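# Move bottle LB from fridge bin to bench

## Task

Lift the bottle marked LB out of the refrigerator's bin and set it upright on the bench, keep the other three bottles upright inside the refrigerator, and close the refrigerator door. If no bottle is marked LB, take none out, close the door, then press the CALL key on the operator panel until it latches. A wrong call is permanent.

## Robot and tools

Robot: two UR-style arms, left_arm and right_arm, each on its own carriage (left_rail, right_rail) sharing one floor track. Each arm ends in a two-finger gripper (140 mm max opening) with a wrist camera and a wrist force sensor. The fingers can fold if pushed near the palm or pressed tip-first on a surface, so grip near the fingertips.

Scene frame: fixed to the table, z = 0 is the table top, +z up, +x the direction the arms face, +y to their left. The track runs along y at x = 0, y = 0 at its middle; the table starts at x = 0.17 m. left_rail is always the carriage toward +y. Each arm base sits at x = 0, y = its carriage position_m, z = 0.04 m. Reported gripper positions (end_effector_position, metres, the point between closed pads) and quaternions (wxyz) are in this frame.

execute_actions(actions, cameras): runs actions in sequence. An action may hold "rows", "steps", "until", and rail commands. "rows" is up to 15 rows, each applied for one 1/30 s step. Each row is a single list of 18 numbers, all in [-1, 1], covering both arms: left dx, dy, dz, rx, ry, rz, left gripper position, force_limit, speed, then the same nine for the right arm. The six pose numbers are an offset from that arm's Hand target as it stood when the action began, expressed in the Hand target's own axes; every row counts from that same start, not from the row before. Scale: 1.0 = 0.6 m for dx/dy/dz and 180 degrees for rx/ry/rz (together one rotation vector). All zeros re-requests the current Hand target. Gripper position is absolute: +1 fully open, about -0.8 pads touching, -1 closes until blocked. force_limit (-1 soft to +1 hard) and speed (-1 about 30 mm/s to +1 about 250 mm/s) start at +1. Always resend the other gripper's last three numbers; a 0 there is a real command. "steps" is 1 to 450 (default 15); the last row's target keeps being pursued. Ramp offsets gradually (e.g. +0.01 per row) to avoid jerks that shake a held part loose.

Rails: {"left_rail": {"position_m": ...}} sets a destination in metres (left_rail -0.8 to 1.5, right_rail -1.5 to 0.8), plus optional speed_m_s (0.01 to 1) and acceleration_factor (0.1 to 1); {"stop": true} brakes. Then wait with e.g. {"steps": 150, "until": {"left_rail": {"position_status": ["!=", "moving"]}}}. Carriages must stay roughly 0.78 m apart. Rows never move a carriage, but an arm's target travels with its carriage, so let the carriage arrive before aiming at scene points. Out-of-range values or unknown names reject the whole call.

move(target, speed, blend, stop_force, zero, blocking, cameras): straight-line path for each gripper. target is one 18-number row (same layout, scale and Hand-target-relative offsets as above) or a list of up to 15 rows, all measured from the same starting Hand targets. speed in m/s (0.002 to 3.2, default 0.25); blend in metres rounds corners of a list; stop_force in N (4 to 120) ends an arm's path when it feels that much push along its travel; leave stop_force out when moving away from something already pressed. Paths avoid nothing. The result adds a move: line (done, off_target, held, fault, moving...) and limits that acted. With blocking=false, call wait or stop before sending more rows or moves.

wait(seconds 0 to 10): let time pass holding commands. stop(): brakes a running move. zoom_image(camera, region [x0,y0,x1,y1] pixels, at most 504 x 504) magnifies the latest image from cam_high, cam_low, cam_bench_left, cam_bench_mid, cam_bench_right, cam_left_wrist or cam_right_wrist (each 672x504). zero_wrist_force(arm) re-zeroes that arm's force sensor. read_manual gives licence texts only. finished_scene ends the scene for good; the result must hold without the robot.

Reading results: Hand target is the pose the next offsets count from. object_status: 0 moving, 1 blocked while opening, 2 blocked while closing (likely gripping), 3 reached the command or pads met. After a close, confirm 2 before lifting. position_measured is in counts: 3 open, about 139 is 60 mm, 230 pads touching. Joint positions list rail (m) then six joints (rad). Wrist force/torque are in the gripper's own axes. position_status: moving, done, contact_stop, time_out, stopped, stopped_with_arm, stopped_for_other_arm, stopped_for_other_carriage; position_answer taken or not_taken. MOTOR HOT lines warn of overheating; avoid long stretched holds.

Gripper axes: fingers point along its +z, close along its y; a camera block juts about 10 cm toward its +x.

Avoid: anything falling or being set down off the table (fails the task), dropping or releasing parts in motion, fast impacts, pressing past firm contact (the arms are stiff; about 150 N or joint torque limits trigger a 10 s fault stop), arms touching each other, heavy parts held off-centre, and paths passing near an arm's own base. Check the bottle labels with the cameras and zoom before deciding whether to call.

Each tool is called after "Request:" in YAML: its name, and indented under it one key for each argument.

## Session

Request:
execute_actions:
  actions: []

Scene clock: 0.00 s.
left_arm: end_effector_position=(+0.3563, +1.2941, +0.5790) position_measured=3 object_status=3 end_effector_quat_wxyz=(+0.000, +0.000, +1.000, +0.000) | right_arm: end_effector_position=(+0.3563, -1.1889, +0.5790) position_measured=3 object_status=3 end_effector_quat_wxyz=(+0.000, +0.000, +1.000, +0.000)
Joint positions: left_arm=[1.216 -0.28 -2.157 1.821 -1.235 -1.571 -0.28] | right_arm=[-1.268 -0.28 -2.157 1.821 -1.235 -1.571 -0.28]
Joint velocities: within noise
Joint torques (N m): no reading
Motor temperatures (°C): left_arm=[30 29 27 35 39 30] | right_arm=[33 35 31 34 35 33]
Wrist force (N): no reading
Wrist torque (N m): no reading
Wrist force, peak (N): no reading
Hand target: left_arm +0.3563, +1.2941, +0.5790; +0.000, +0.000, +1.000, +0.000 | right_arm +0.3563, -1.1889, +0.5790; +0.000, +0.000, +1.000, +0.000
Tool commands: left_gripper/position=+1.0 left_gripper/force_limit=+1.0 left_gripper/speed=+1.0 right_gripper/position=+1.0 right_gripper/force_limit=+1.0 right_gripper/speed=+1.0
left_rail: position_m=1.216 position_status=done
right_rail: position_m=-1.268 position_status=done

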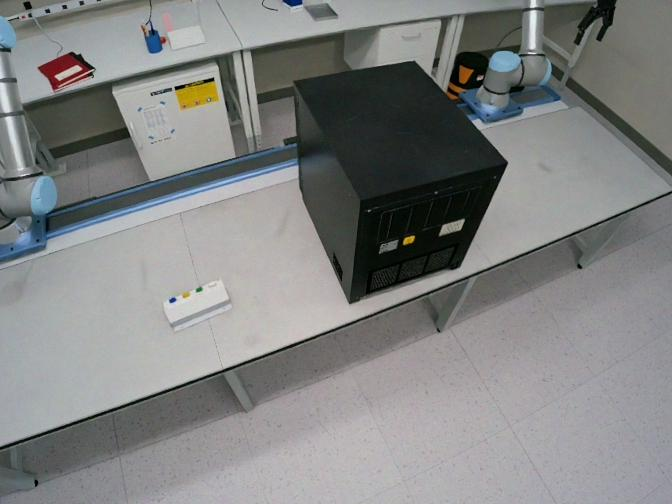

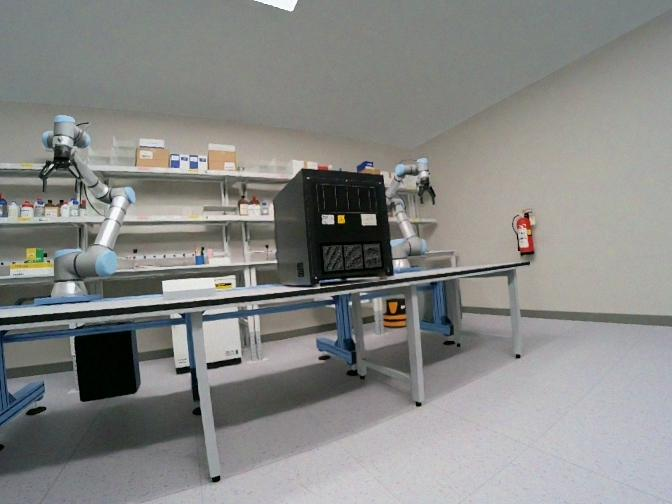

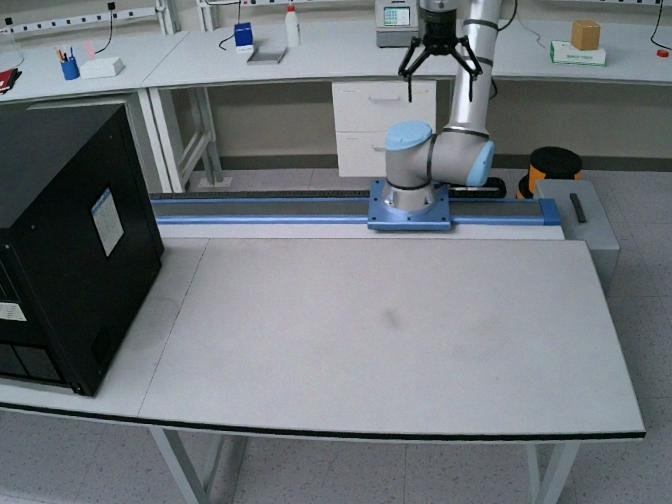

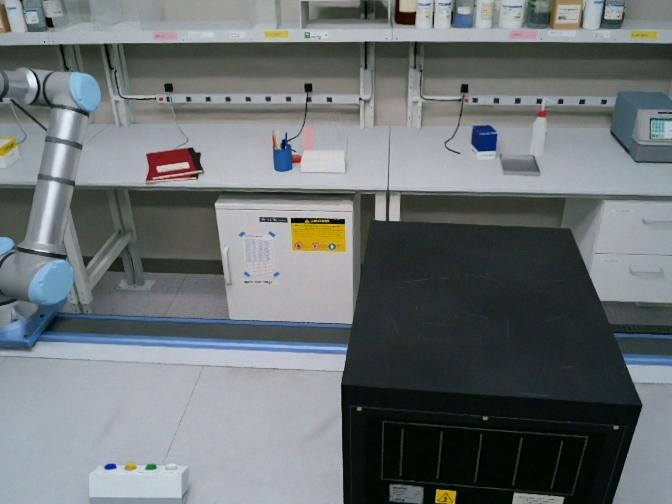

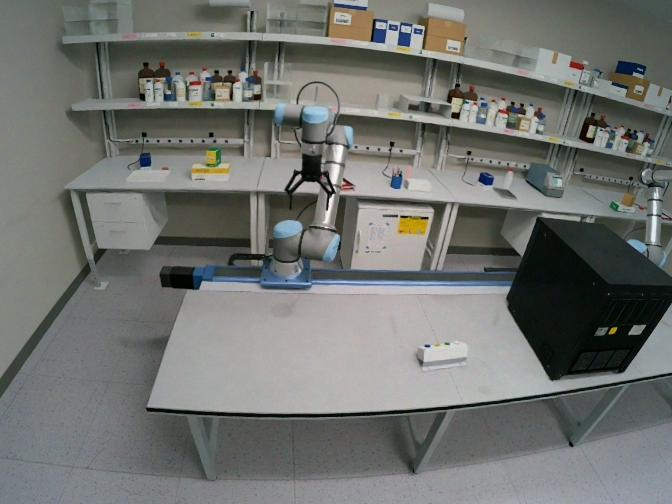

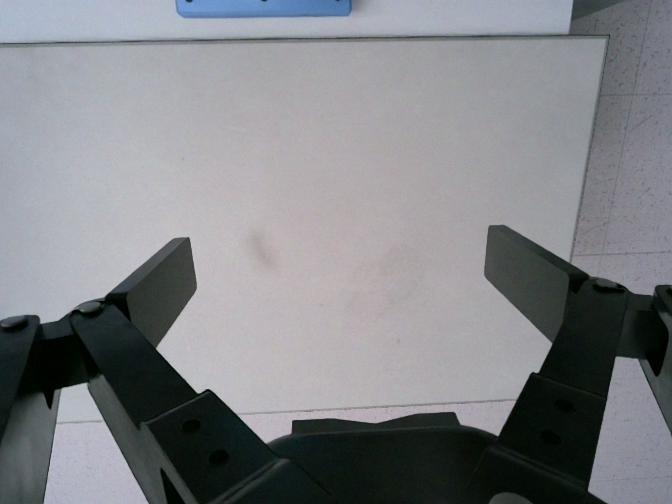

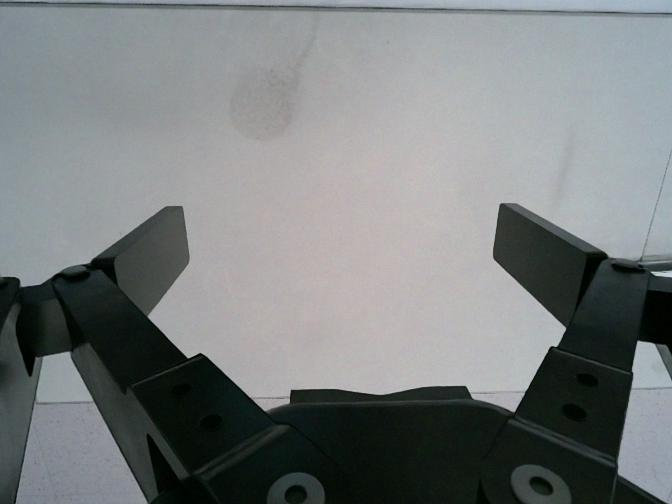

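Request:
execute_actions:
  actions:
    - {"right_rail":{"position_m":-0.9},"steps":150,"until":{"right_rail":{"position_status":["!=","moving"]}}}

Request:
move:
  target: [0,0,0,0,0,0,1,1,1,0.677,0.783,0.217,-0.542,0.253,0.542,1,1,1]
  speed: 0.5
  cameras: ["cam_right_wrist","cam_bench_mid"]

Scene clock: 19.63 s.
left_arm: end_effector_position=(+0.3563, +1.2941, +0.5790) position_measured=3 object_status=3 end_effector_quat_wxyz=(+0.000, +0.000, +1.000, +0.000) | right_arm: end_effector_position=(+0.3563, -0.8214, +0.5790) position_measured=3 object_status=3 end_effector_quat_wxyz=(+0.000, +0.000, +1.000, +0.000)
Joint positions: left_arm=[1.216 -0.28 -2.157 1.821 -1.235 -1.571 -0.28] | right_arm=[-0.9 -0.28 -2.157 1.821 -1.235 -1.571 -0.28]
Joint torques (N m): left_arm=[-0.05 2.51 -51.67 -5.01 -0.36 -0.15] | right_arm=[0.6 -0.61 -49.02 -4.67 -0.09 0.49]
Wrist force (N): left_arm=[0.3 0.2 -0.3] | right_arm=[-0.6 -0.4 -0.2]
Wrist torque (N m): left_arm=[0.05 -0.05 0.00] | right_arm=[-0.09 0.13 0.00]
Wrist force, peak (N): left_arm=[0.5 0.5 -0.2] | right_arm=[-0.4 -4.4 0.3]
Hand target: left_arm +0.3563, +1.2941, +0.5790; +0.000, +0.000, +1.000, +0.000 | right_arm +0.3563, -0.8214, +0.5790; +0.000, +0.000, +1.000, +0.000
Tool commands: left_gripper/position=+1.0 left_gripper/force_limit=+1.0 left_gripper/speed=+1.0 right_gripper/position=+1.0 right_gripper/force_limit=+1.0 right_gripper/speed=+1.0
left_rail: position_m=1.216 position_status=done
right_rail: position_m=-0.900 position_status=done

Scene clock: 24.43 s.
left_arm: end_effector_position=(+0.3563, +1.2941, +0.5790) position_measured=3 object_status=3 end_effector_quat_wxyz=(+0.000, +0.000, +1.000, +0.000) | right_arm: end_effector_position=(-0.0499, -0.3516, +0.4487) position_measured=3 object_status=3 end_effector_quat_wxyz=(-0.299, +0.641, +0.298, +0.641)
Joint positions: left_arm=[1.216 -0.28 -2.157 1.821 -1.235 -1.571 -0.28] | right_arm=[-0.9 -0.361 -3.429 2.281 1.146 0.338 0.003]
Joint torques (N m): left_arm=[0.47 2.42 -53.01 -4.91 -0.34 -0.23] | right_arm=[-13.28 85.5 -27.34 1.11 2.4 -3.18]
Wrist force (N): left_arm=[0.3 0.2 -0.1] | right_arm=[2.6 -1.5 -0.2]
Wrist torque (N m): left_arm=[0.06 -0.06 0.00] | right_arm=[-0.32 -0.95 -0.15]
Wrist force, peak (N): left_arm=[0.5 0.4 -0.2] | right_arm=[3.3 -2.7 -1.0]
Hand target: left_arm +0.3563, +1.2941, +0.5790; +0.000, +0.000, +1.000, +0.000 | right_arm -0.0499, -0.3516, +0.4487; -0.299, +0.641, +0.298, +0.641
Off the commanded pose: left_arm 0.000 m, 0 deg | right_arm 0.000 m, 0 deg.
left_rail: position_m=1.216 position_status=done
right_rail: position_m=-0.900 position_status=done
shoulder posture changed (right arm): the wrist came as close to joint 2's axis as it can, and the arm is now in the other of its two shoulder postures.
move: done; limits=paced
camera_calibration:
cam_right_wrist: T_world_to_cam=[[0.740885, -0.671542, -0.01101, -0.190277], [-0.24187, -0.251481, -0.937153, 0.312524], [0.626569, 0.696986, -0.348744, 0.615773], [0, 0, 0, 1]] pos_world=[-0.169261, -0.47837, 0.505535]
Images, in order (width x height): cam_bench_mid 672x504, cam_right_wrist 672x504.

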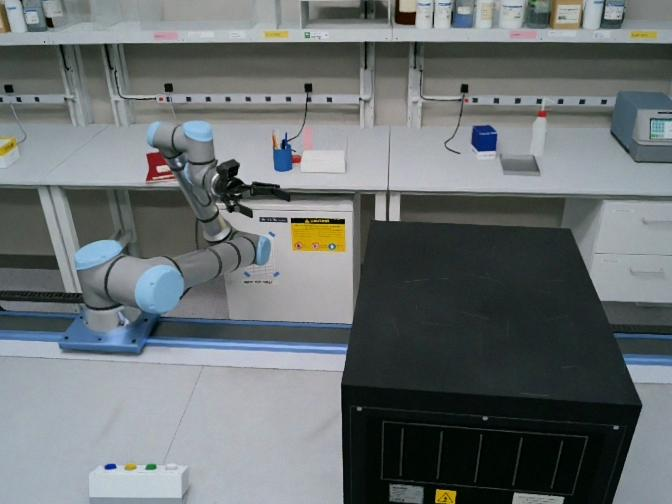

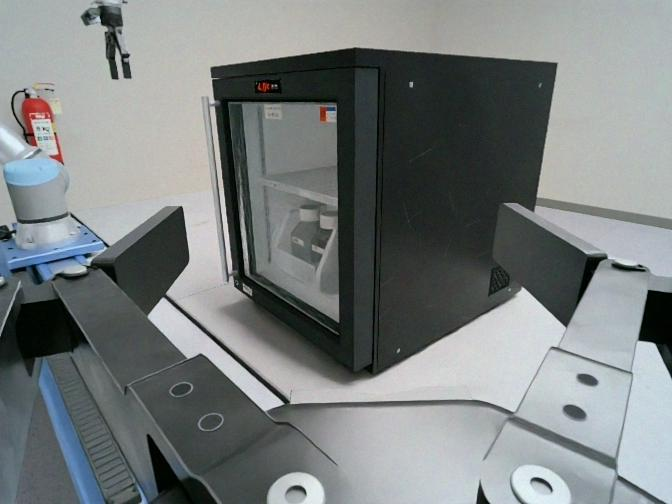

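Request:
zoom_image:
  camera: "cam_right_wrist"
  region: [190, 50, 390, 380]

Scaled by 1.527 from the camera's 672x504 image, which has a finer 960x720 frame.

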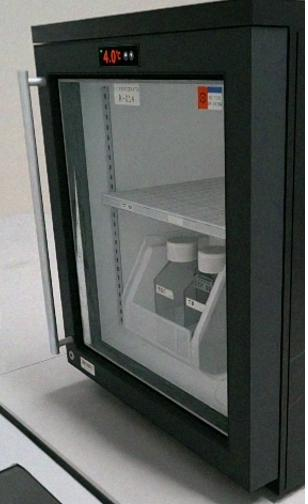

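Request:
move:
  target: [0,0,0,0,0,0,1,1,1,0.217,1.0,-0.165,0.542,-0.253,-0.542,1,1,1]
  speed: 0.5

Request:
execute_actions:
  actions:
    - {"right_rail":{"position_m":-1.25},"left_rail":{"position_m":1.1},"steps":150,"until":{"right_rail":{"position_status":["!=","moving"]}}}

Scene clock: 51.93 s.
left_arm: end_effector_position=(+0.3563, +1.2941, +0.5790) position_measured=3 object_status=3 end_effector_quat_wxyz=(+0.000, +0.000, +1.000, +0.000) | right_arm: end_effector_position=(+0.3460, -0.8134, +0.5782) position_measured=3 object_status=3 end_effector_quat_wxyz=(+0.000, +0.000, +1.000, +0.000)
Joint positions: left_arm=[1.216 -0.28 -2.157 1.821 -1.235 -1.571 -0.28] | right_arm=[-0.9 -0.265 -1.787 1.612 1.746 1.571 -3.406]
Joint torques (N m): left_arm=[-2.75 4.3 -53.48 -4.9 -0.1 -0.35] | right_arm=[-13.87 -7.78 -48.79 1.21 2.38 -3.51]
Wrist force (N): left_arm=[0.2 0.2 0.1] | right_arm=[-0.3 0.0 0.1]
Wrist torque (N m): left_arm=[0.04 -0.05 0.00] | right_arm=[-0.03 0.06 0.00]
Wrist force, peak (N): left_arm=[0.5 0.5 -0.5] | right_arm=[1.8 -3.7 0.1]
Hand target: left_arm +0.3563, +1.2941, +0.5790; +0.000, +0.000, +1.000, +0.000 | right_arm +0.3460, -0.8134, +0.5783; +0.000, +0.000, +1.000, +0.000
Off the commanded pose: left_arm 0.000 m, 0 deg | right_arm 0.000 m, 0 deg.
left_rail: position_m=1.216 position_status=done
right_rail: position_m=-0.900 position_status=done
shoulder posture changed (right arm): the wrist came as close to joint 2's axis as it can, and the arm is now in the other of its two shoulder postures.
move: done; limits=paced

Scene clock: 53.20 s.
left_arm: end_effector_position=(+0.3563, +1.1786, +0.5790) position_measured=3 object_status=3 end_effector_quat_wxyz=(+0.000, +0.000, +1.000, +0.000) | right_arm: end_effector_position=(+0.3461, -1.1635, +0.5782) position_measured=3 object_status=3 end_effector_quat_wxyz=(+0.000, +0.000, +1.000, +0.000)
Joint positions: left_arm=[1.1 -0.281 -2.157 1.821 -1.235 -1.571 -0.28] | right_arm=[-1.25 -0.265 -1.787 1.612 1.746 1.571 -3.406]
Joint torques (N m): left_arm=[-1.72 3.49 -52.38 -4.71 -0.26 -0.51] | right_arm=[11.44 -29.21 -41.41 2.48 -1.25 -3.53]
Wrist force (N): left_arm=[0.2 -0.1 0.1] | right_arm=[-0.2 0.3 0.1]
Wrist torque (N m): left_arm=[-0.02 -0.04 0.00] | right_arm=[0.06 0.05 0.00]
Wrist force, peak (N): left_arm=[0.5 -4.5 -0.5] | right_arm=[-0.6 -4.1 0.0]
Hand target: left_arm +0.3563, +1.1786, +0.5790; +0.000, +0.000, +1.000, +0.000 | right_arm +0.3460, -1.1634, +0.5783; +0.000, +0.000, +1.000, +0.000
Tool commands: left_gripper/position=+1.0 left_gripper/force_limit=+1.0 left_gripper/speed=+1.0 right_gripper/position=+1.0 right_gripper/force_limit=+1.0 right_gripper/speed=+1.0
Off the commanded pose: left_arm 0.000 m, 0 deg | right_arm 0.000 m, 0 deg.
left_rail: position_m=1.100 position_status=done
right_rail: position_m=-1.250 position_status=done

Request:
move:
  target:
    - [0,0,0,0,0,0,1,1,1,-0.423,0.689,0.13,-0.613,0.164,0.613,1,1,1]
    - [0,0,0,0,0,0,1,1,1,0.493,0.99,0.213,-0.4455,0.342,0.4455,1,1,1]
  speed: 0.5
  blend: 0.1

Request:
execute_actions:
  actions:
    - {"right_rail":{"position_m":-0.65},"steps":150,"until":{"right_rail":{"position_status":["!=","moving"]}}}
  cameras: ["cam_right_wrist","cam_bench_mid"]

Scene clock: 64.50 s.
left_arm: end_effector_position=(+0.3563, +1.1786, +0.5790) position_measured=3 object_status=3 end_effector_quat_wxyz=(+0.000, +0.000, +1.000, +0.000) | right_arm: end_effector_position=(+0.0503, -0.5695, +0.4504) position_measured=3 object_status=3 end_effector_quat_wxyz=(-0.431, +0.561, +0.430, +0.561)
Joint positions: left_arm=[1.1 -0.281 -2.157 1.821 -1.235 -1.571 -0.28] | right_arm=[-1.25 1.163 -1.936 2.336 -0.401 1.425 0]
Joint torques (N m): left_arm=[-0.27 3.39 -54.06 -4.27 -0.36 -0.41] | right_arm=[15.53 -1.73 -54.23 -5.95 2.84 4.08]
Wrist force (N): left_arm=[0.2 0.3 -0.3] | right_arm=[2.0 -1.5 -0.4]
Wrist torque (N m): left_arm=[0.08 -0.05 0.00] | right_arm=[-0.31 -0.83 -0.29]
Wrist force, peak (N): left_arm=[0.5 0.1 -0.6] | right_arm=[4.7 -3.4 0.9]
Hand target: left_arm +0.3563, +1.1786, +0.5790; +0.000, +0.000, +1.000, +0.000 | right_arm +0.0502, -0.5694, +0.4504; -0.431, +0.561, +0.430, +0.561
Off the commanded pose: left_arm 0.000 m, 0 deg | right_arm 0.000 m, 0 deg.
left_rail: position_m=1.100 position_status=done
right_rail: position_m=-1.250 position_status=done
move: done; limits=paced

Scene clock: 66.03 s.
left_arm: end_effector_position=(+0.3563, +1.1786, +0.5790) position_measured=3 object_status=3 end_effector_quat_wxyz=(+0.000, +0.000, +1.000, +0.000) | right_arm: end_effector_position=(+0.0502, +0.0306, +0.4504) position_measured=3 object_status=3 end_effector_quat_wxyz=(-0.431, +0.561, +0.430, +0.561)
Joint positions: left_arm=[1.1 -0.281 -2.157 1.821 -1.235 -1.571 -0.28] | right_arm=[-0.65 1.163 -1.935 2.336 -0.401 1.425 0]
Joint torques (N m): left_arm=[-0.88 4.74 -53.3 -4.38 -0.34 -0.57] | right_arm=[-0.93 -31.87 -40.12 -0.55 1 3.54]
Wrist force (N): left_arm=[0.3 0.2 -0.4] | right_arm=[2.0 -1.3 -0.1]
Wrist torque (N m): left_arm=[0.06 -0.05 0.01] | right_arm=[-0.27 -0.82 -0.29]
Wrist force, peak (N): left_arm=[0.4 0.1 -0.7] | right_arm=[2.3 -0.5 -4.8]
Hand target: left_arm +0.3563, +1.1786, +0.5790; +0.000, +0.000, +1.000, +0.000 | right_arm +0.0502, +0.0306, +0.4504; -0.431, +0.561, +0.430, +0.561
Tool commands: left_gripper/position=+1.0 left_gripper/force_limit=+1.0 left_gripper/speed=+1.0 right_gripper/position=+1.0 right_gripper/force_limit=+1.0 right_gripper/speed=+1.0
Off the commanded pose: left_arm 0.000 m, 0 deg | right_arm 0.000 m, 0 deg.
left_rail: position_m=1.100 position_status=done
right_rail: position_m=-0.650 position_status=done
camera_calibration:
cam_right_wrist: T_world_to_cam=[[0.955344, -0.295316, -0.0103116, -0.030383], [-0.11235, -0.330732, -0.937013, 0.430304], [0.273304, 0.896329, -0.349142, 0.29916], [0, 0, 0, 1]] pos_world=[-0.00439108, -0.134803, 0.507337]
Images, in order (width x height): cam_bench_mid 672x504, cam_right_wrist 672x504.

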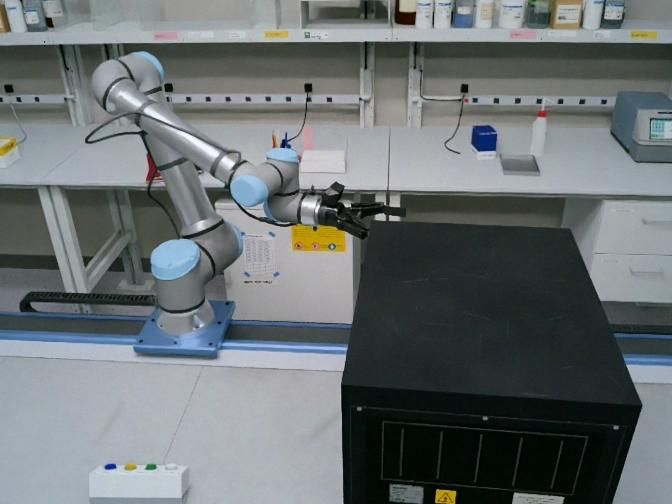

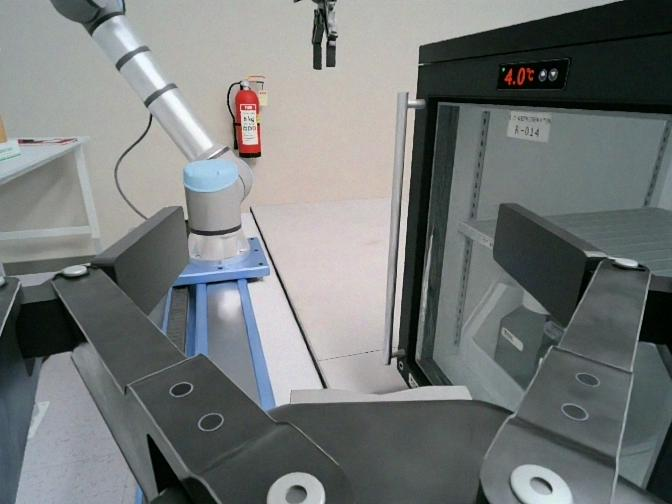

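Request:
move:
  target:
    - [-0.423,-0.689,0.13,0.613,0.164,-0.613,1,1,1,0,0,0,0,0,0,1,1,1]
    - [0.51,-0.99,0.215,0.4455,0.342,-0.4455,1,1,1,0,0,0,0,0,0,1,1,1]
  speed: 0.5
  blend: 0.1
  cameras: ["cam_left_wrist"]

Scene clock: 78.90 s.
left_arm: end_effector_position=(+0.3801, +0.6930, +0.4745) position_measured=3 object_status=3 end_effector_quat_wxyz=(+0.327, +0.625, -0.324, +0.630) | right_arm: end_effector_position=(+0.0502, +0.0306, +0.4504) position_measured=3 object_status=3 end_effector_quat_wxyz=(-0.431, +0.561, +0.430, +0.561)
Joint positions: left_arm=[1.1 -1.498 -1.943 2.82 -4.027 -1.029 -3.138] | right_arm=[-0.65 1.163 -1.935 2.336 -0.401 1.425 0]
Joint torques (N m): left_arm=[15.27 17.74 -44.72 -6.88 -2.98 -0.87] | right_arm=[-11.73 -32.38 -48.6 -0.37 -1.45 -1.94]
Wrist force (N): left_arm=[3.4 -2.1 4.2] | right_arm=[2.3 -1.4 0.0]
Wrist torque (N m): left_arm=[-0.15 0.23 0.01] | right_arm=[-0.29 -0.89 -0.29]
Wrist force, peak (N): left_arm=[4.3 9.9 7.9] | right_arm=[2.6 -2.1 -0.7]
Hand target: left_arm +0.3802, +0.6931, +0.4745; +0.327, +0.625, -0.324, +0.630 (not the last commanded pose) | right_arm +0.0502, +0.0306, +0.4504; -0.431, +0.561, +0.430, +0.561
Off the commanded pose: left_arm 0.348 m, 20 deg | right_arm 0.000 m, 0 deg.
left_rail: position_m=1.100 position_status=done
right_rail: position_m=-0.650 position_status=done
led back after a hold (left arm): the arm was led back toward your command in small steps, so it may still be short of it.
move: held (left_arm; a check stopped the path); path passed 1 of 2 targets; limits=held
pose unreachable (left arm): on one or more control steps of this call, first in action 0 (counted from 0), this arm could not follow its commanded pose, so it was not sent that pose on those steps. It may still have moved: this result reports where it is.
cause: moving toward the commanded pose would bring two parts of the arm too close to each other (joints 3 (shoulder lift) and 4 (elbow) lie between them).
camera_calibration:
cam_left_wrist: T_world_to_cam=[[-0.845515, -0.53374, -0.0150436, 0.70239], [-0.152946, 0.269088, -0.950894, 0.327211], [0.511578, -0.801694, -0.309151, 0.691372], [0, 0, 0, 1]] pos_world=[0.290235, 0.841114, 0.535448]
Images, in order (width x height): cam_left_wrist 672x504.

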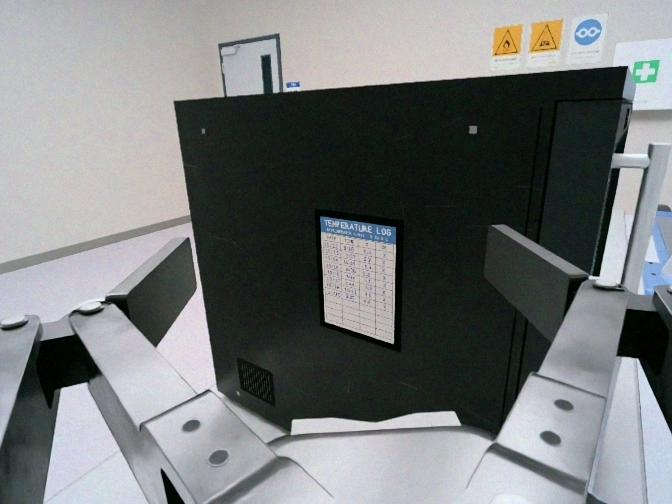

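Request:
execute_actions:
  actions:
    - {"left_rail":{"position_m":1.45},"steps":150,"until":{"left_rail":{"position_status":["!=","moving"]}}}

Request:
move:
  target: [0,0,0,0,0,0,1,1,1,-0.217,-0.065,0.566,-0.4167,0,0,1,1,1]
  speed: 0.35
  cameras: ["cam_right_wrist","cam_left_wrist"]

Scene clock: 87.70 s.
left_arm: end_effector_position=(+0.3802, +1.0431, +0.4745) position_measured=3 object_status=3 end_effector_quat_wxyz=(+0.327, +0.625, -0.324, +0.630) | right_arm: end_effector_position=(+0.0502, +0.0306, +0.4504) position_measured=3 object_status=3 end_effector_quat_wxyz=(-0.431, +0.561, +0.430, +0.561)
Joint positions: left_arm=[1.45 -1.498 -1.943 2.82 -4.027 -1.029 -3.138] | right_arm=[-0.65 1.163 -1.935 2.336 -0.401 1.425 0]
Joint torques (N m): left_arm=[-14.24 -8.06 -43.01 0.4 -2.34 0.74] | right_arm=[-12.87 -31.9 -48.37 -0.38 -1.35 -3.28]
Wrist force (N): left_arm=[3.3 -2.2 3.8] | right_arm=[2.0 -1.8 -0.3]
Wrist torque (N m): left_arm=[-0.16 0.25 0.02] | right_arm=[-0.38 -0.83 -0.29]
Wrist force, peak (N): left_arm=[3.9 0.3 8.2] | right_arm=[2.5 -2.2 -0.6]
Hand target: left_arm +0.3802, +1.0430, +0.4745; +0.327, +0.625, -0.324, +0.630 (not the last commanded pose) | right_arm +0.0502, +0.0306, +0.4504; -0.431, +0.561, +0.430, +0.561
Tool commands: left_gripper/position=+1.0 left_gripper/force_limit=+1.0 left_gripper/speed=+1.0 right_gripper/position=+1.0 right_gripper/force_limit=+1.0 right_gripper/speed=+1.0
Off the commanded pose: left_arm 0.348 m, 20 deg | right_arm 0.000 m, 0 deg.
left_rail: position_m=1.450 position_status=done
right_rail: position_m=-0.650 position_status=done

Scene clock: 89.73 s.
left_arm: end_effector_position=(+0.3802, +1.0430, +0.4745) position_measured=3 object_status=3 end_effector_quat_wxyz=(+0.327, +0.625, -0.324, +0.630) | right_arm: end_effector_position=(+0.0711, +0.2101, +0.3755) position_measured=3 object_status=3 end_effector_quat_wxyz=(-0.221, +0.670, +0.220, +0.673)
Joint positions: left_arm=[1.45 -1.498 -1.943 2.82 -4.027 -1.029 -3.138] | right_arm=[-0.65 1.615 -1.263 1.838 -0.584 2.551 -0.007]
Joint torques (N m): left_arm=[-14.94 -8.74 -43.89 0.04 -1.71 0.97] | right_arm=[-14.2 -88.74 -35.42 -4.74 -2.57 -3.24]
Wrist force (N): left_arm=[3.5 -2.1 4.1] | right_arm=[2.3 -1.5 -0.4]
Wrist torque (N m): left_arm=[-0.15 0.23 0.02] | right_arm=[-0.33 -0.88 -0.14]
Wrist force, peak (N): left_arm=[3.8 -2.5 4.1] | right_arm=[7.5 -8.9 5.7]
Hand target: left_arm +0.3802, +1.0430, +0.4745; +0.327, +0.625, -0.324, +0.630 | right_arm +0.0711, +0.2101, +0.3755; -0.221, +0.670, +0.220, +0.673 (not the last commanded pose)
Off the commanded pose: left_arm 0.000 m, 0 deg | right_arm 0.170 m, 36 deg.
left_rail: position_m=1.450 position_status=done
right_rail: position_m=-0.650 position_status=done
move: held (right_arm; a check stopped the path); limits=held
pose unreachable (right arm): on one or more control steps of this call, first in action 0 (counted from 0), this arm could not follow its commanded pose, so it was not sent that pose on those steps. It may still have moved: this result reports where it is.
cause: moving toward the commanded pose would bring two parts of the arm too close to each other (its gripper and another part of the arm, with joints 5 (wrist 1) to 7 (wrist 3) between them, 17 mm apart when it was first held).
camera_calibration:
cam_left_wrist: T_world_to_cam=[[-0.845472, -0.533807, -0.0150702, 0.88928], [-0.152938, 0.269076, -0.950899, 0.233044], [0.511652, -0.801653, -0.309135, 0.971887], [0, 0, 0, 1]] pos_world=[0.290235, 1.19111, 0.535448]
cam_right_wrist: T_world_to_cam=[[0.561973, -0.827094, -0.0100284, 0.141524], [-0.290436, -0.185957, -0.938651, 0.404628], [0.774489, 0.53041, -0.344722, 0.145901], [0, 0, 0, 1]] pos_world=[-0.0750127, 0.11491, 0.431519]
Images, in order (width x height): cam_left_wrist 672x504, cam_right_wrist 672x504.

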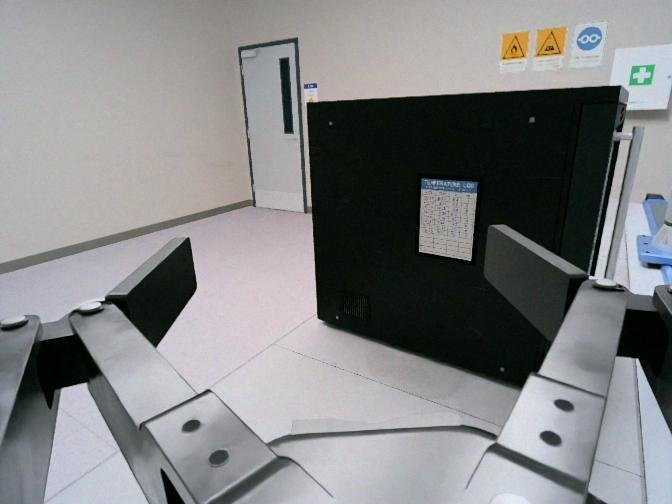

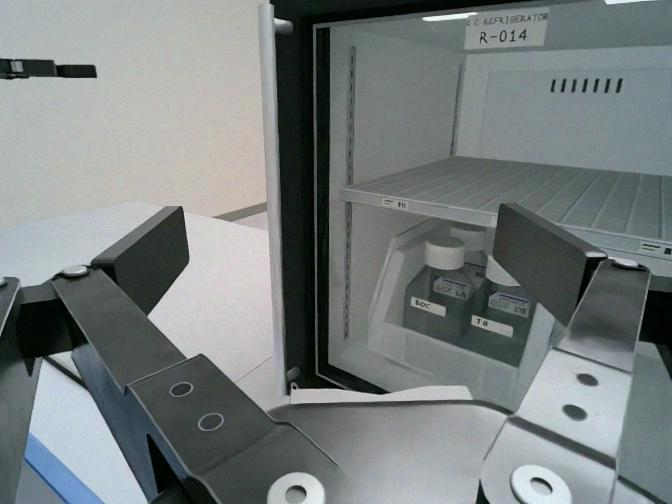

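Request:
move:
  target: [0,0,0,0,0,0,1,1,1,-0.092,-0.046,0.237,0,0,0,-0.35,-1,0]
  speed: 0.25
  cameras: ["cam_right_wrist"]

Scene clock: 104.83 s.
left_arm: end_effector_position=(+0.3802, +1.0430, +0.4745) position_measured=3 object_status=3 end_effector_quat_wxyz=(+0.327, +0.625, -0.324, +0.630) | right_arm: end_effector_position=(+0.1693, +0.3166, +0.3210) position_measured=173 object_status=3 end_effector_quat_wxyz=(-0.221, +0.670, +0.220, +0.673)
Joint positions: left_arm=[1.45 -1.498 -1.943 2.82 -4.027 -1.029 -3.138] | right_arm=[-0.65 1.48 -1.094 1.7 -0.614 2.415 -0.006]
Joint torques (N m): left_arm=[-13.44 -7.91 -45.05 0.37 2.25 0.6] | right_arm=[-12.88 -73.4 -48.89 0.34 -2.03 3.95]
Wrist force (N): left_arm=[3.5 -2.3 4.2] | right_arm=[2.2 -1.9 -0.2]
Wrist torque (N m): left_arm=[-0.19 0.21 0.02] | right_arm=[-0.41 -0.95 -0.13]
Wrist force, peak (N): left_arm=[4.0 -2.3 4.2] | right_arm=[3.4 -1.3 -2.4]
Hand target: left_arm +0.3802, +1.0430, +0.4745; +0.327, +0.625, -0.324, +0.630 | right_arm +0.1694, +0.3167, +0.3210; -0.221, +0.670, +0.220, +0.673
Off the commanded pose: left_arm 0.000 m, 0 deg | right_arm 0.000 m, 0 deg.
left_rail: position_m=1.450 position_status=done
right_rail: position_m=-0.650 position_status=done
move: done
camera_calibration:
cam_right_wrist: T_world_to_cam=[[0.562229, -0.826921, -0.00999495, 0.17382], [-0.290376, -0.186083, -0.938645, 0.401915], [0.774326, 0.530636, -0.344739, -0.0054348], [0, 0, 0, 1]] pos_world=[0.0231879, 0.221409, 0.377119]
Images, in order (width x height): cam_right_wrist 672x504.

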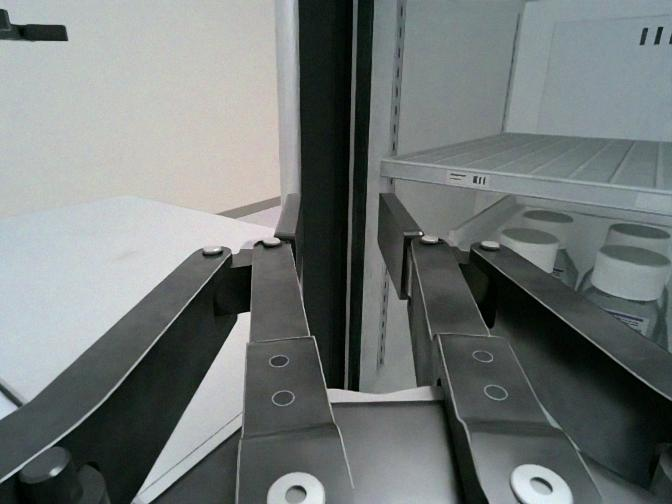

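Request:
move:
  target: [0,0,0,0,0,0,1,1,1,0,-0.045,0.083,0,0,0,-0.35,-1,0]
  speed: 0.15
  cameras: ["cam_right_wrist","cam_left_wrist"]

Scene clock: 116.37 s.
left_arm: end_effector_position=(+0.3802, +1.0430, +0.4745) position_measured=3 object_status=3 end_effector_quat_wxyz=(+0.327, +0.625, -0.324, +0.630) | right_arm: end_effector_position=(+0.1935, +0.3680, +0.3212) position_measured=173 object_status=3 end_effector_quat_wxyz=(-0.221, +0.670, +0.220, +0.673)
Joint positions: left_arm=[1.45 -1.498 -1.943 2.82 -4.027 -1.029 -3.138] | right_arm=[-0.65 1.455 -1.026 1.59 -0.571 2.391 -0.005]
Joint torques (N m): left_arm=[-13.3 -7.68 -44.31 0.2 1.95 0.13] | right_arm=[-13.35 -78.99 -49.15 -0.3 -1.92 3.91]
Wrist force (N): left_arm=[3.3 -2.2 4.2] | right_arm=[2.1 -1.7 0.1]
Wrist torque (N m): left_arm=[-0.16 0.27 0.02] | right_arm=[-0.36 -0.92 -0.13]
Wrist force, peak (N): left_arm=[3.6 -2.5 4.4] | right_arm=[2.2 -2.5 0.6]
Hand target: left_arm +0.3802, +1.0430, +0.4745; +0.327, +0.625, -0.324, +0.630 | right_arm +0.1935, +0.3681, +0.3212; -0.221, +0.670, +0.220, +0.673
Off the commanded pose: left_arm 0.000 m, 0 deg | right_arm 0.000 m, 0 deg.
left_rail: position_m=1.450 position_status=done
right_rail: position_m=-0.650 position_status=done
move: done
camera_calibration:
cam_left_wrist: T_world_to_cam=[[-0.845472, -0.533807, -0.0150702, 0.88928], [-0.152938, 0.269076, -0.950899, 0.233044], [0.511652, -0.801653, -0.309135, 0.971887], [0, 0, 0, 1]] pos_world=[0.290235, 1.19111, 0.535448]
cam_right_wrist: T_world_to_cam=[[0.562165, -0.826965, -0.00996613, 0.20278], [-0.29039, -0.186093, -0.938639, 0.418666], [0.774367, 0.530564, -0.344757, -0.0512771], [0, 0, 0, 1]] pos_world=[0.0472877, 0.272809, 0.377319]
Images, in order (width x height): cam_left_wrist 672x504, cam_right_wrist 672x504.

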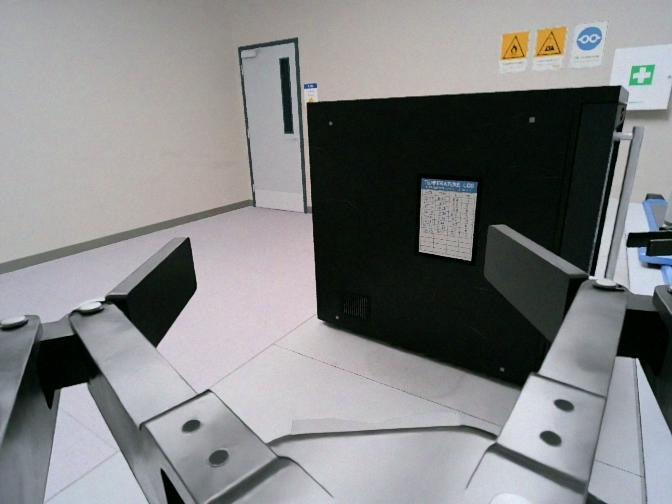

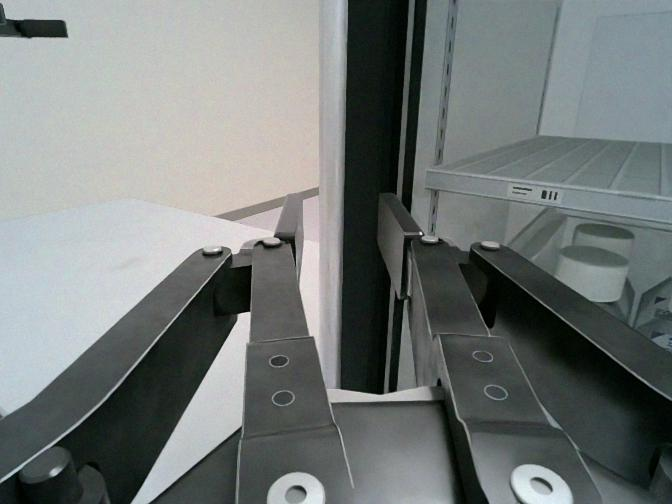

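Request:
move:
  target: [0,0,0,0,0,0,1,1,1,0,-0.006,0.033,0,0,0,-0.35,-1,0]
  speed: 0.04
  stop_force: 12

Request:
execute_actions:
  actions:
    - {"rows":[[0,0,0,0,0,0,1,1,1,0,0,0,0,0,0,-1,0.1,-1]],"steps":70}
  cameras: ["cam_right_wrist"]

Scene clock: 123.37 s.
left_arm: end_effector_position=(+0.3802, +1.0430, +0.4745) position_measured=3 object_status=3 end_effector_quat_wxyz=(+0.327, +0.625, -0.324, +0.630) | right_arm: end_effector_position=(+0.2073, +0.3827, +0.3213) position_measured=173 object_status=3 end_effector_quat_wxyz=(-0.221, +0.670, +0.220, +0.673)
Joint positions: left_arm=[1.45 -1.498 -1.943 2.82 -4.027 -1.029 -3.138] | right_arm=[-0.65 1.441 -1.007 1.559 -0.558 2.377 -0.005]
Joint torques (N m): left_arm=[-13.05 -8.95 -44.15 0.46 1.76 -0.38] | right_arm=[-12.71 -80.25 -49.45 0.2 -1.97 4]
Wrist force (N): left_arm=[3.4 -2.3 3.9] | right_arm=[2.1 -1.9 -0.6]
Wrist torque (N m): left_arm=[-0.20 0.24 0.02] | right_arm=[-0.41 -0.91 -0.13]
Wrist force, peak (N): left_arm=[3.5 -2.2 4.5] | right_arm=[2.5 -2.1 -0.3]
Hand target: left_arm +0.3802, +1.0430, +0.4745; +0.327, +0.625, -0.324, +0.630 | right_arm +0.2073, +0.3827, +0.3213; -0.221, +0.670, +0.220, +0.673
Off the commanded pose: left_arm 0.000 m, 0 deg | right_arm 0.000 m, 0 deg.
left_rail: position_m=1.450 position_status=done
right_rail: position_m=-0.650 position_status=done
move: done

Scene clock: 125.90 s.
left_arm: end_effector_position=(+0.3802, +1.0430, +0.4745) position_measured=3 object_status=3 end_effector_quat_wxyz=(+0.327, +0.625, -0.324, +0.630) | right_arm: end_effector_position=(+0.2073, +0.3827, +0.3213) position_measured=232 object_status=3 end_effector_quat_wxyz=(-0.221, +0.670, +0.220, +0.673)
Joint positions: left_arm=[1.45 -1.498 -1.943 2.82 -4.027 -1.029 -3.138] | right_arm=[-0.65 1.441 -1.007 1.559 -0.558 2.377 -0.005]
Joint torques (N m): left_arm=[-14.34 -9.35 -43.77 0.39 1.74 -0.71] | right_arm=[-13.44 -79.8 -49.07 0.21 -2.22 3.91]
Wrist force (N): left_arm=[3.5 -2.3 4.0] | right_arm=[2.4 -1.6 -0.5]
Wrist torque (N m): left_arm=[-0.19 0.21 0.02] | right_arm=[-0.33 -0.97 -0.12]
Wrist force, peak (N): left_arm=[3.9 -2.4 4.0] | right_arm=[2.3 -2.1 -0.4]
Hand target: left_arm +0.3802, +1.0430, +0.4745; +0.327, +0.625, -0.324, +0.630 | right_arm +0.2073, +0.3827, +0.3213; -0.221, +0.670, +0.220, +0.673
Off the commanded pose: left_arm 0.000 m, 0 deg | right_arm 0.000 m, 0 deg.
left_rail: position_m=1.450 position_status=done
right_rail: position_m=-0.650 position_status=done
camera_calibration:
cam_right_wrist: T_world_to_cam=[[0.562165, -0.826965, -0.00996613, 0.207124], [-0.29039, -0.186093, -0.938639, 0.425532], [0.774367, 0.530564, -0.344757, -0.0698056], [0, 0, 0, 1]] pos_world=[0.0611877, 0.287509, 0.377419]
Images, in order (width x height): cam_right_wrist 672x504.

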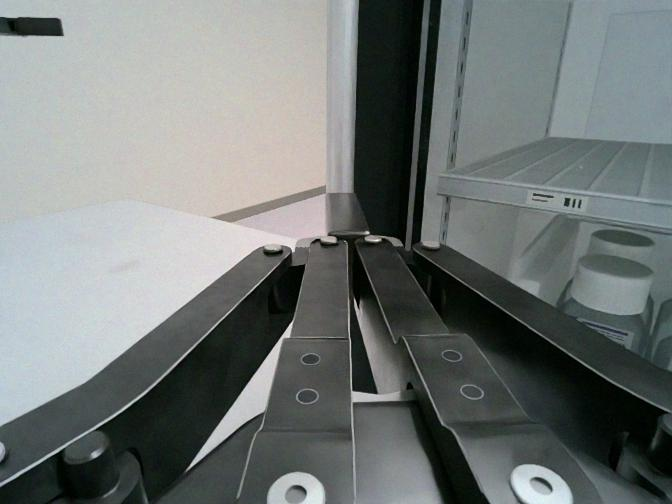

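Request:
execute_actions:
  actions:
    - {"rows":[[0,0,0,0,0,0,1,1,1,0,0,0,0,0,0,-0.35,-1,0]],"steps":20}

Request:
move:
  target: [0,0,0,0,0,0,1,1,1,0,0.003,0.045,0,0,0,-0.35,-1,0]
  speed: 0.03
  stop_force: 10

Request:
execute_actions:
  actions:
    - {"rows":[[0,0,0,0,0,0,1,1,1,0,0,0,0,0,0,-1,0.1,-1]],"steps":70}
  cameras: ["cam_right_wrist"]

Scene clock: 132.20 s.
left_arm: end_effector_position=(+0.3802, +1.0430, +0.4745) position_measured=3 object_status=3 end_effector_quat_wxyz=(+0.327, +0.625, -0.324, +0.630) | right_arm: end_effector_position=(+0.2073, +0.3827, +0.3213) position_measured=173 object_status=3 end_effector_quat_wxyz=(-0.221, +0.670, +0.220, +0.673)
Joint positions: left_arm=[1.45 -1.498 -1.943 2.82 -4.027 -1.029 -3.138] | right_arm=[-0.65 1.441 -1.007 1.559 -0.558 2.377 -0.005]
Joint torques (N m): left_arm=[-13.5 -9.48 -43.67 0.24 1.79 -0.65] | right_arm=[-13.5 -79.6 -48.98 0.16 -1.66 3.9]
Wrist force (N): left_arm=[3.2 -2.6 3.9] | right_arm=[1.8 -1.7 -0.5]
Wrist torque (N m): left_arm=[-0.24 0.29 0.02] | right_arm=[-0.35 -0.85 -0.13]
Wrist force, peak (N): left_arm=[3.8 -2.3 4.2] | right_arm=[2.5 -1.9 -0.2]
Hand target: left_arm +0.3802, +1.0430, +0.4745; +0.327, +0.625, -0.324, +0.630 | right_arm +0.2073, +0.3827, +0.3213; -0.221, +0.670, +0.220, +0.673
Off the commanded pose: left_arm 0.000 m, 0 deg | right_arm 0.000 m, 0 deg.
left_rail: position_m=1.450 position_status=done
right_rail: position_m=-0.650 position_status=done

Scene clock: 134.13 s.
left_arm: end_effector_position=(+0.3802, +1.0430, +0.4745) position_measured=3 object_status=3 end_effector_quat_wxyz=(+0.327, +0.625, -0.324, +0.630) | right_arm: end_effector_position=(+0.2301, +0.3973, +0.3215) position_measured=173 object_status=3 end_effector_quat_wxyz=(-0.221, +0.670, +0.220, +0.673)
Joint positions: left_arm=[1.45 -1.498 -1.943 2.82 -4.027 -1.029 -3.138] | right_arm=[-0.65 1.416 -0.989 1.527 -0.545 2.352 -0.005]
Joint torques (N m): left_arm=[-11.55 -7.07 -44.12 0.58 1.89 -0.76] | right_arm=[-13.82 -83.59 -50.04 0.18 -2.06 3.72]
Wrist force (N): left_arm=[3.5 -2.4 4.1] | right_arm=[2.3 -1.5 -0.4]
Wrist torque (N m): left_arm=[-0.20 0.21 0.01] | right_arm=[-0.33 -0.96 -0.12]
Wrist force, peak (N): left_arm=[3.5 -2.4 4.2] | right_arm=[2.6 -1.8 -0.4]
Hand target: left_arm +0.3802, +1.0430, +0.4745; +0.327, +0.625, -0.324, +0.630 | right_arm +0.2301, +0.3973, +0.3215; -0.221, +0.670, +0.220, +0.673
Off the commanded pose: left_arm 0.000 m, 0 deg | right_arm 0.000 m, 0 deg.
left_rail: position_m=1.450 position_status=done
right_rail: position_m=-0.650 position_status=done
move: done

Scene clock: 136.67 s.
left_arm: end_effector_position=(+0.3802, +1.0430, +0.4745) position_measured=3 object_status=3 end_effector_quat_wxyz=(+0.327, +0.625, -0.324, +0.630) | right_arm: end_effector_position=(+0.2301, +0.3973, +0.3215) position_measured=211 object_status=2 end_effector_quat_wxyz=(-0.221, +0.670, +0.220, +0.673)
Joint positions: left_arm=[1.45 -1.498 -1.943 2.82 -4.027 -1.029 -3.138] | right_arm=[-0.65 1.416 -0.989 1.527 -0.545 2.352 -0.005]
Joint torques (N m): left_arm=[-13.72 -7.48 -44.43 0.67 1.99 -0.87] | right_arm=[-14.35 -87.59 -44.28 -0.85 1.71 3.85]
Wrist force (N): left_arm=[3.6 -2.3 4.0] | right_arm=[2.4 -0.1 -4.2]
Wrist torque (N m): left_arm=[-0.20 0.20 0.02] | right_arm=[-0.43 -0.89 -0.06]
Wrist force, peak (N): left_arm=[3.6 -2.4 4.2] | right_arm=[2.4 -0.1 -4.8]
Hand target: left_arm +0.3802, +1.0430, +0.4745; +0.327, +0.625, -0.324, +0.630 | right_arm +0.2301, +0.3973, +0.3215; -0.221, +0.670, +0.220, +0.673
Off the commanded pose: left_arm 0.000 m, 0 deg | right_arm 0.000 m, 0 deg.
left_rail: position_m=1.450 position_status=done
right_rail: position_m=-0.650 position_status=done
camera_calibration:
cam_right_wrist: T_world_to_cam=[[0.562165, -0.826965, -0.00996613, 0.206381], [-0.29039, -0.186093, -0.938639, 0.434964], [0.774367, 0.530564, -0.344757, -0.0951729], [0, 0, 0, 1]] pos_world=[0.0839877, 0.302109, 0.377519]
Images, in order (width x height): cam_right_wrist 672x504.

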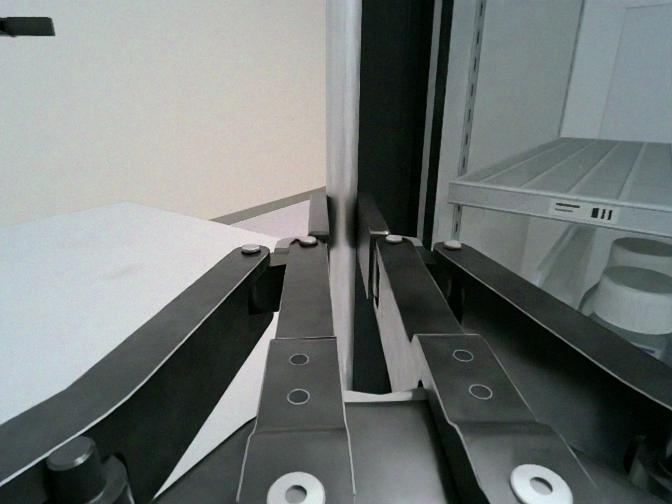

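Request:
move:
  target: [0,0,0,0,0,0,1,1,1,0,-0.035,-0.082,0.0444,0,0,-1,0.1,-1]
  speed: 0.05
  cameras: ["cam_right_wrist"]

Scene clock: 146.17 s.
left_arm: end_effector_position=(+0.3802, +1.0430, +0.4745) position_measured=3 object_status=3 end_effector_quat_wxyz=(+0.327, +0.625, -0.324, +0.630) | right_arm: end_effector_position=(+0.1781, +0.3850, +0.3212) position_measured=211 object_status=2 end_effector_quat_wxyz=(-0.267, +0.653, +0.266, +0.657)
Joint positions: left_arm=[1.45 -1.498 -1.943 2.82 -4.027 -1.029 -3.138] | right_arm=[-0.65 1.433 -1.055 1.637 -0.588 2.23 -0.005]
Joint torques (N m): left_arm=[-12.7 -8.1 -43.86 0.34 2.25 -1.28] | right_arm=[11.38 -102.18 -26.58 -2.08 -1.45 1.61]
Wrist force (N): left_arm=[3.4 -2.2 3.9] | right_arm=[9.3 -4.1 0.9]
Wrist torque (N m): left_arm=[-0.17 0.25 0.02] | right_arm=[-0.62 -0.65 -0.08]
Wrist force, peak (N): left_arm=[3.6 -2.6 4.3] | right_arm=[1.2 -4.1 20.5]
Hand target: left_arm +0.3802, +1.0430, +0.4745; +0.327, +0.625, -0.324, +0.630 | right_arm +0.1780, +0.3850, +0.3212; -0.267, +0.653, +0.267, +0.656
Off the commanded pose: left_arm 0.000 m, 0 deg | right_arm 0.000 m, 0 deg.
left_rail: position_m=1.450 position_status=done
right_rail: position_m=-0.650 position_status=done
move: done
camera_calibration:
cam_right_wrist: T_world_to_cam=[[0.671481, -0.740963, -0.00935232, 0.172669], [-0.261427, -0.225065, -0.938617, 0.427219], [0.693376, 0.632708, -0.344835, -0.0733395], [0, 0, 0, 1]] pos_world=[0.0465945, 0.270496, 0.37732]
Images, in order (width x height): cam_right_wrist 672x504.

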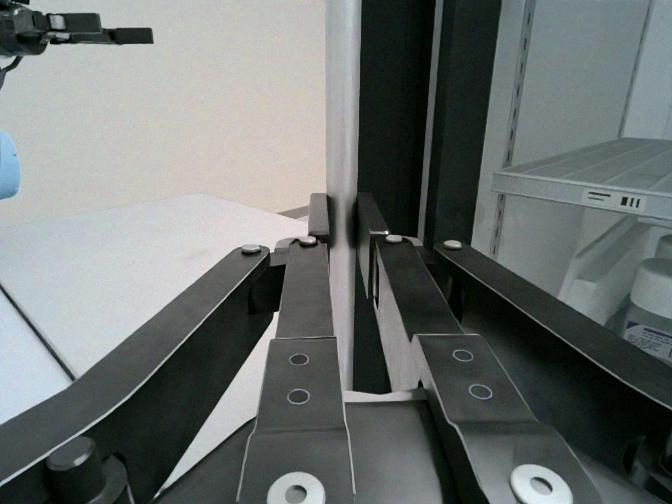

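Request:
move:
  target:
    - [0,0,0,0,0,0,1,1,1,0,-0.034,-0.083,0.0444,0,0,-1,0.1,-1]
    - [0,0,0,0,0,0,1,1,1,0,-0.056,-0.169,0.0889,0,0,-1,0.1,-1]
    - [0,0,0,0,0,0,1,1,1,0,-0.066,-0.258,0.1333,0,0,-1,0.1,-1]
    - [0,0,0,0,0,0,1,1,1,0,-0.063,-0.347,0.1778,0,0,-1,0.1,-1]
  speed: 0.1
  blend: 0.01
  cameras: ["cam_right_wrist"]

Scene clock: 156.63 s.
left_arm: end_effector_position=(+0.3802, +1.0430, +0.4745) position_measured=3 object_status=3 end_effector_quat_wxyz=(+0.327, +0.625, -0.324, +0.630) | right_arm: end_effector_position=(+0.0028, +0.2664, +0.3201) position_measured=232 object_status=3 end_effector_quat_wxyz=(-0.437, +0.554, +0.437, +0.558)
Joint positions: left_arm=[1.45 -1.498 -1.943 2.82 -4.027 -1.029 -3.138] | right_arm=[-0.65 1.403 -1.346 2.072 -0.729 1.641 -0.004]
Joint torques (N m): left_arm=[-12.61 -7.16 -43.83 0.37 1.95 -0.87] | right_arm=[-13.23 -79.55 -31.3 -6.16 -2.34 3.17]
Wrist force (N): left_arm=[3.5 -2.4 3.8] | right_arm=[-2.7 -4.6 -0.4]
Wrist torque (N m): left_arm=[-0.21 0.21 0.01] | right_arm=[-1.01 0.17 -0.28]
Wrist force, peak (N): left_arm=[3.7 -2.8 4.1] | right_arm=[-11.2 -71.4 46.3]
Hand target: left_arm +0.3802, +1.0430, +0.4745; +0.327, +0.625, -0.324, +0.630 | right_arm +0.0028, +0.2664, +0.3201; -0.437, +0.554, +0.437, +0.558
Off the commanded pose: left_arm 0.000 m, 0 deg | right_arm 0.000 m, 0 deg.
left_rail: position_m=1.450 position_status=done
right_rail: position_m=-0.650 position_status=done
move: done
camera_calibration:
cam_right_wrist: T_world_to_cam=[[0.962163, -0.272391, -0.00677787, 0.0759831], [-0.100325, -0.331029, -0.938272, 0.381356], [0.253333, 0.903451, -0.345831, 0.0523158], [0, 0, 0, 1]] pos_world=[-0.048102, 0.0996722, 0.376423]
Images, in order (width x height): cam_right_wrist 672x504.

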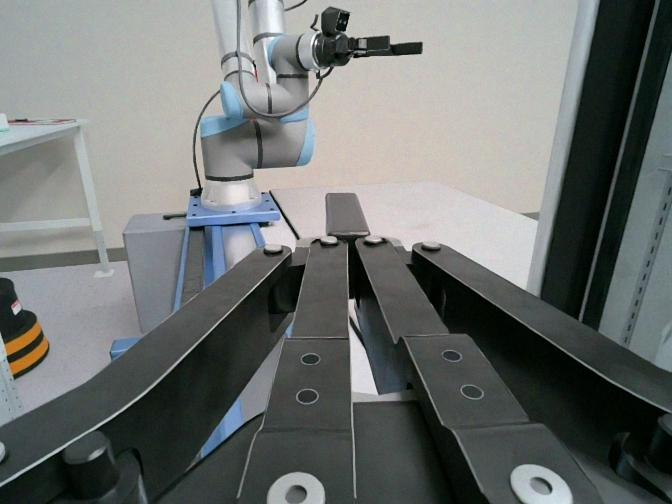

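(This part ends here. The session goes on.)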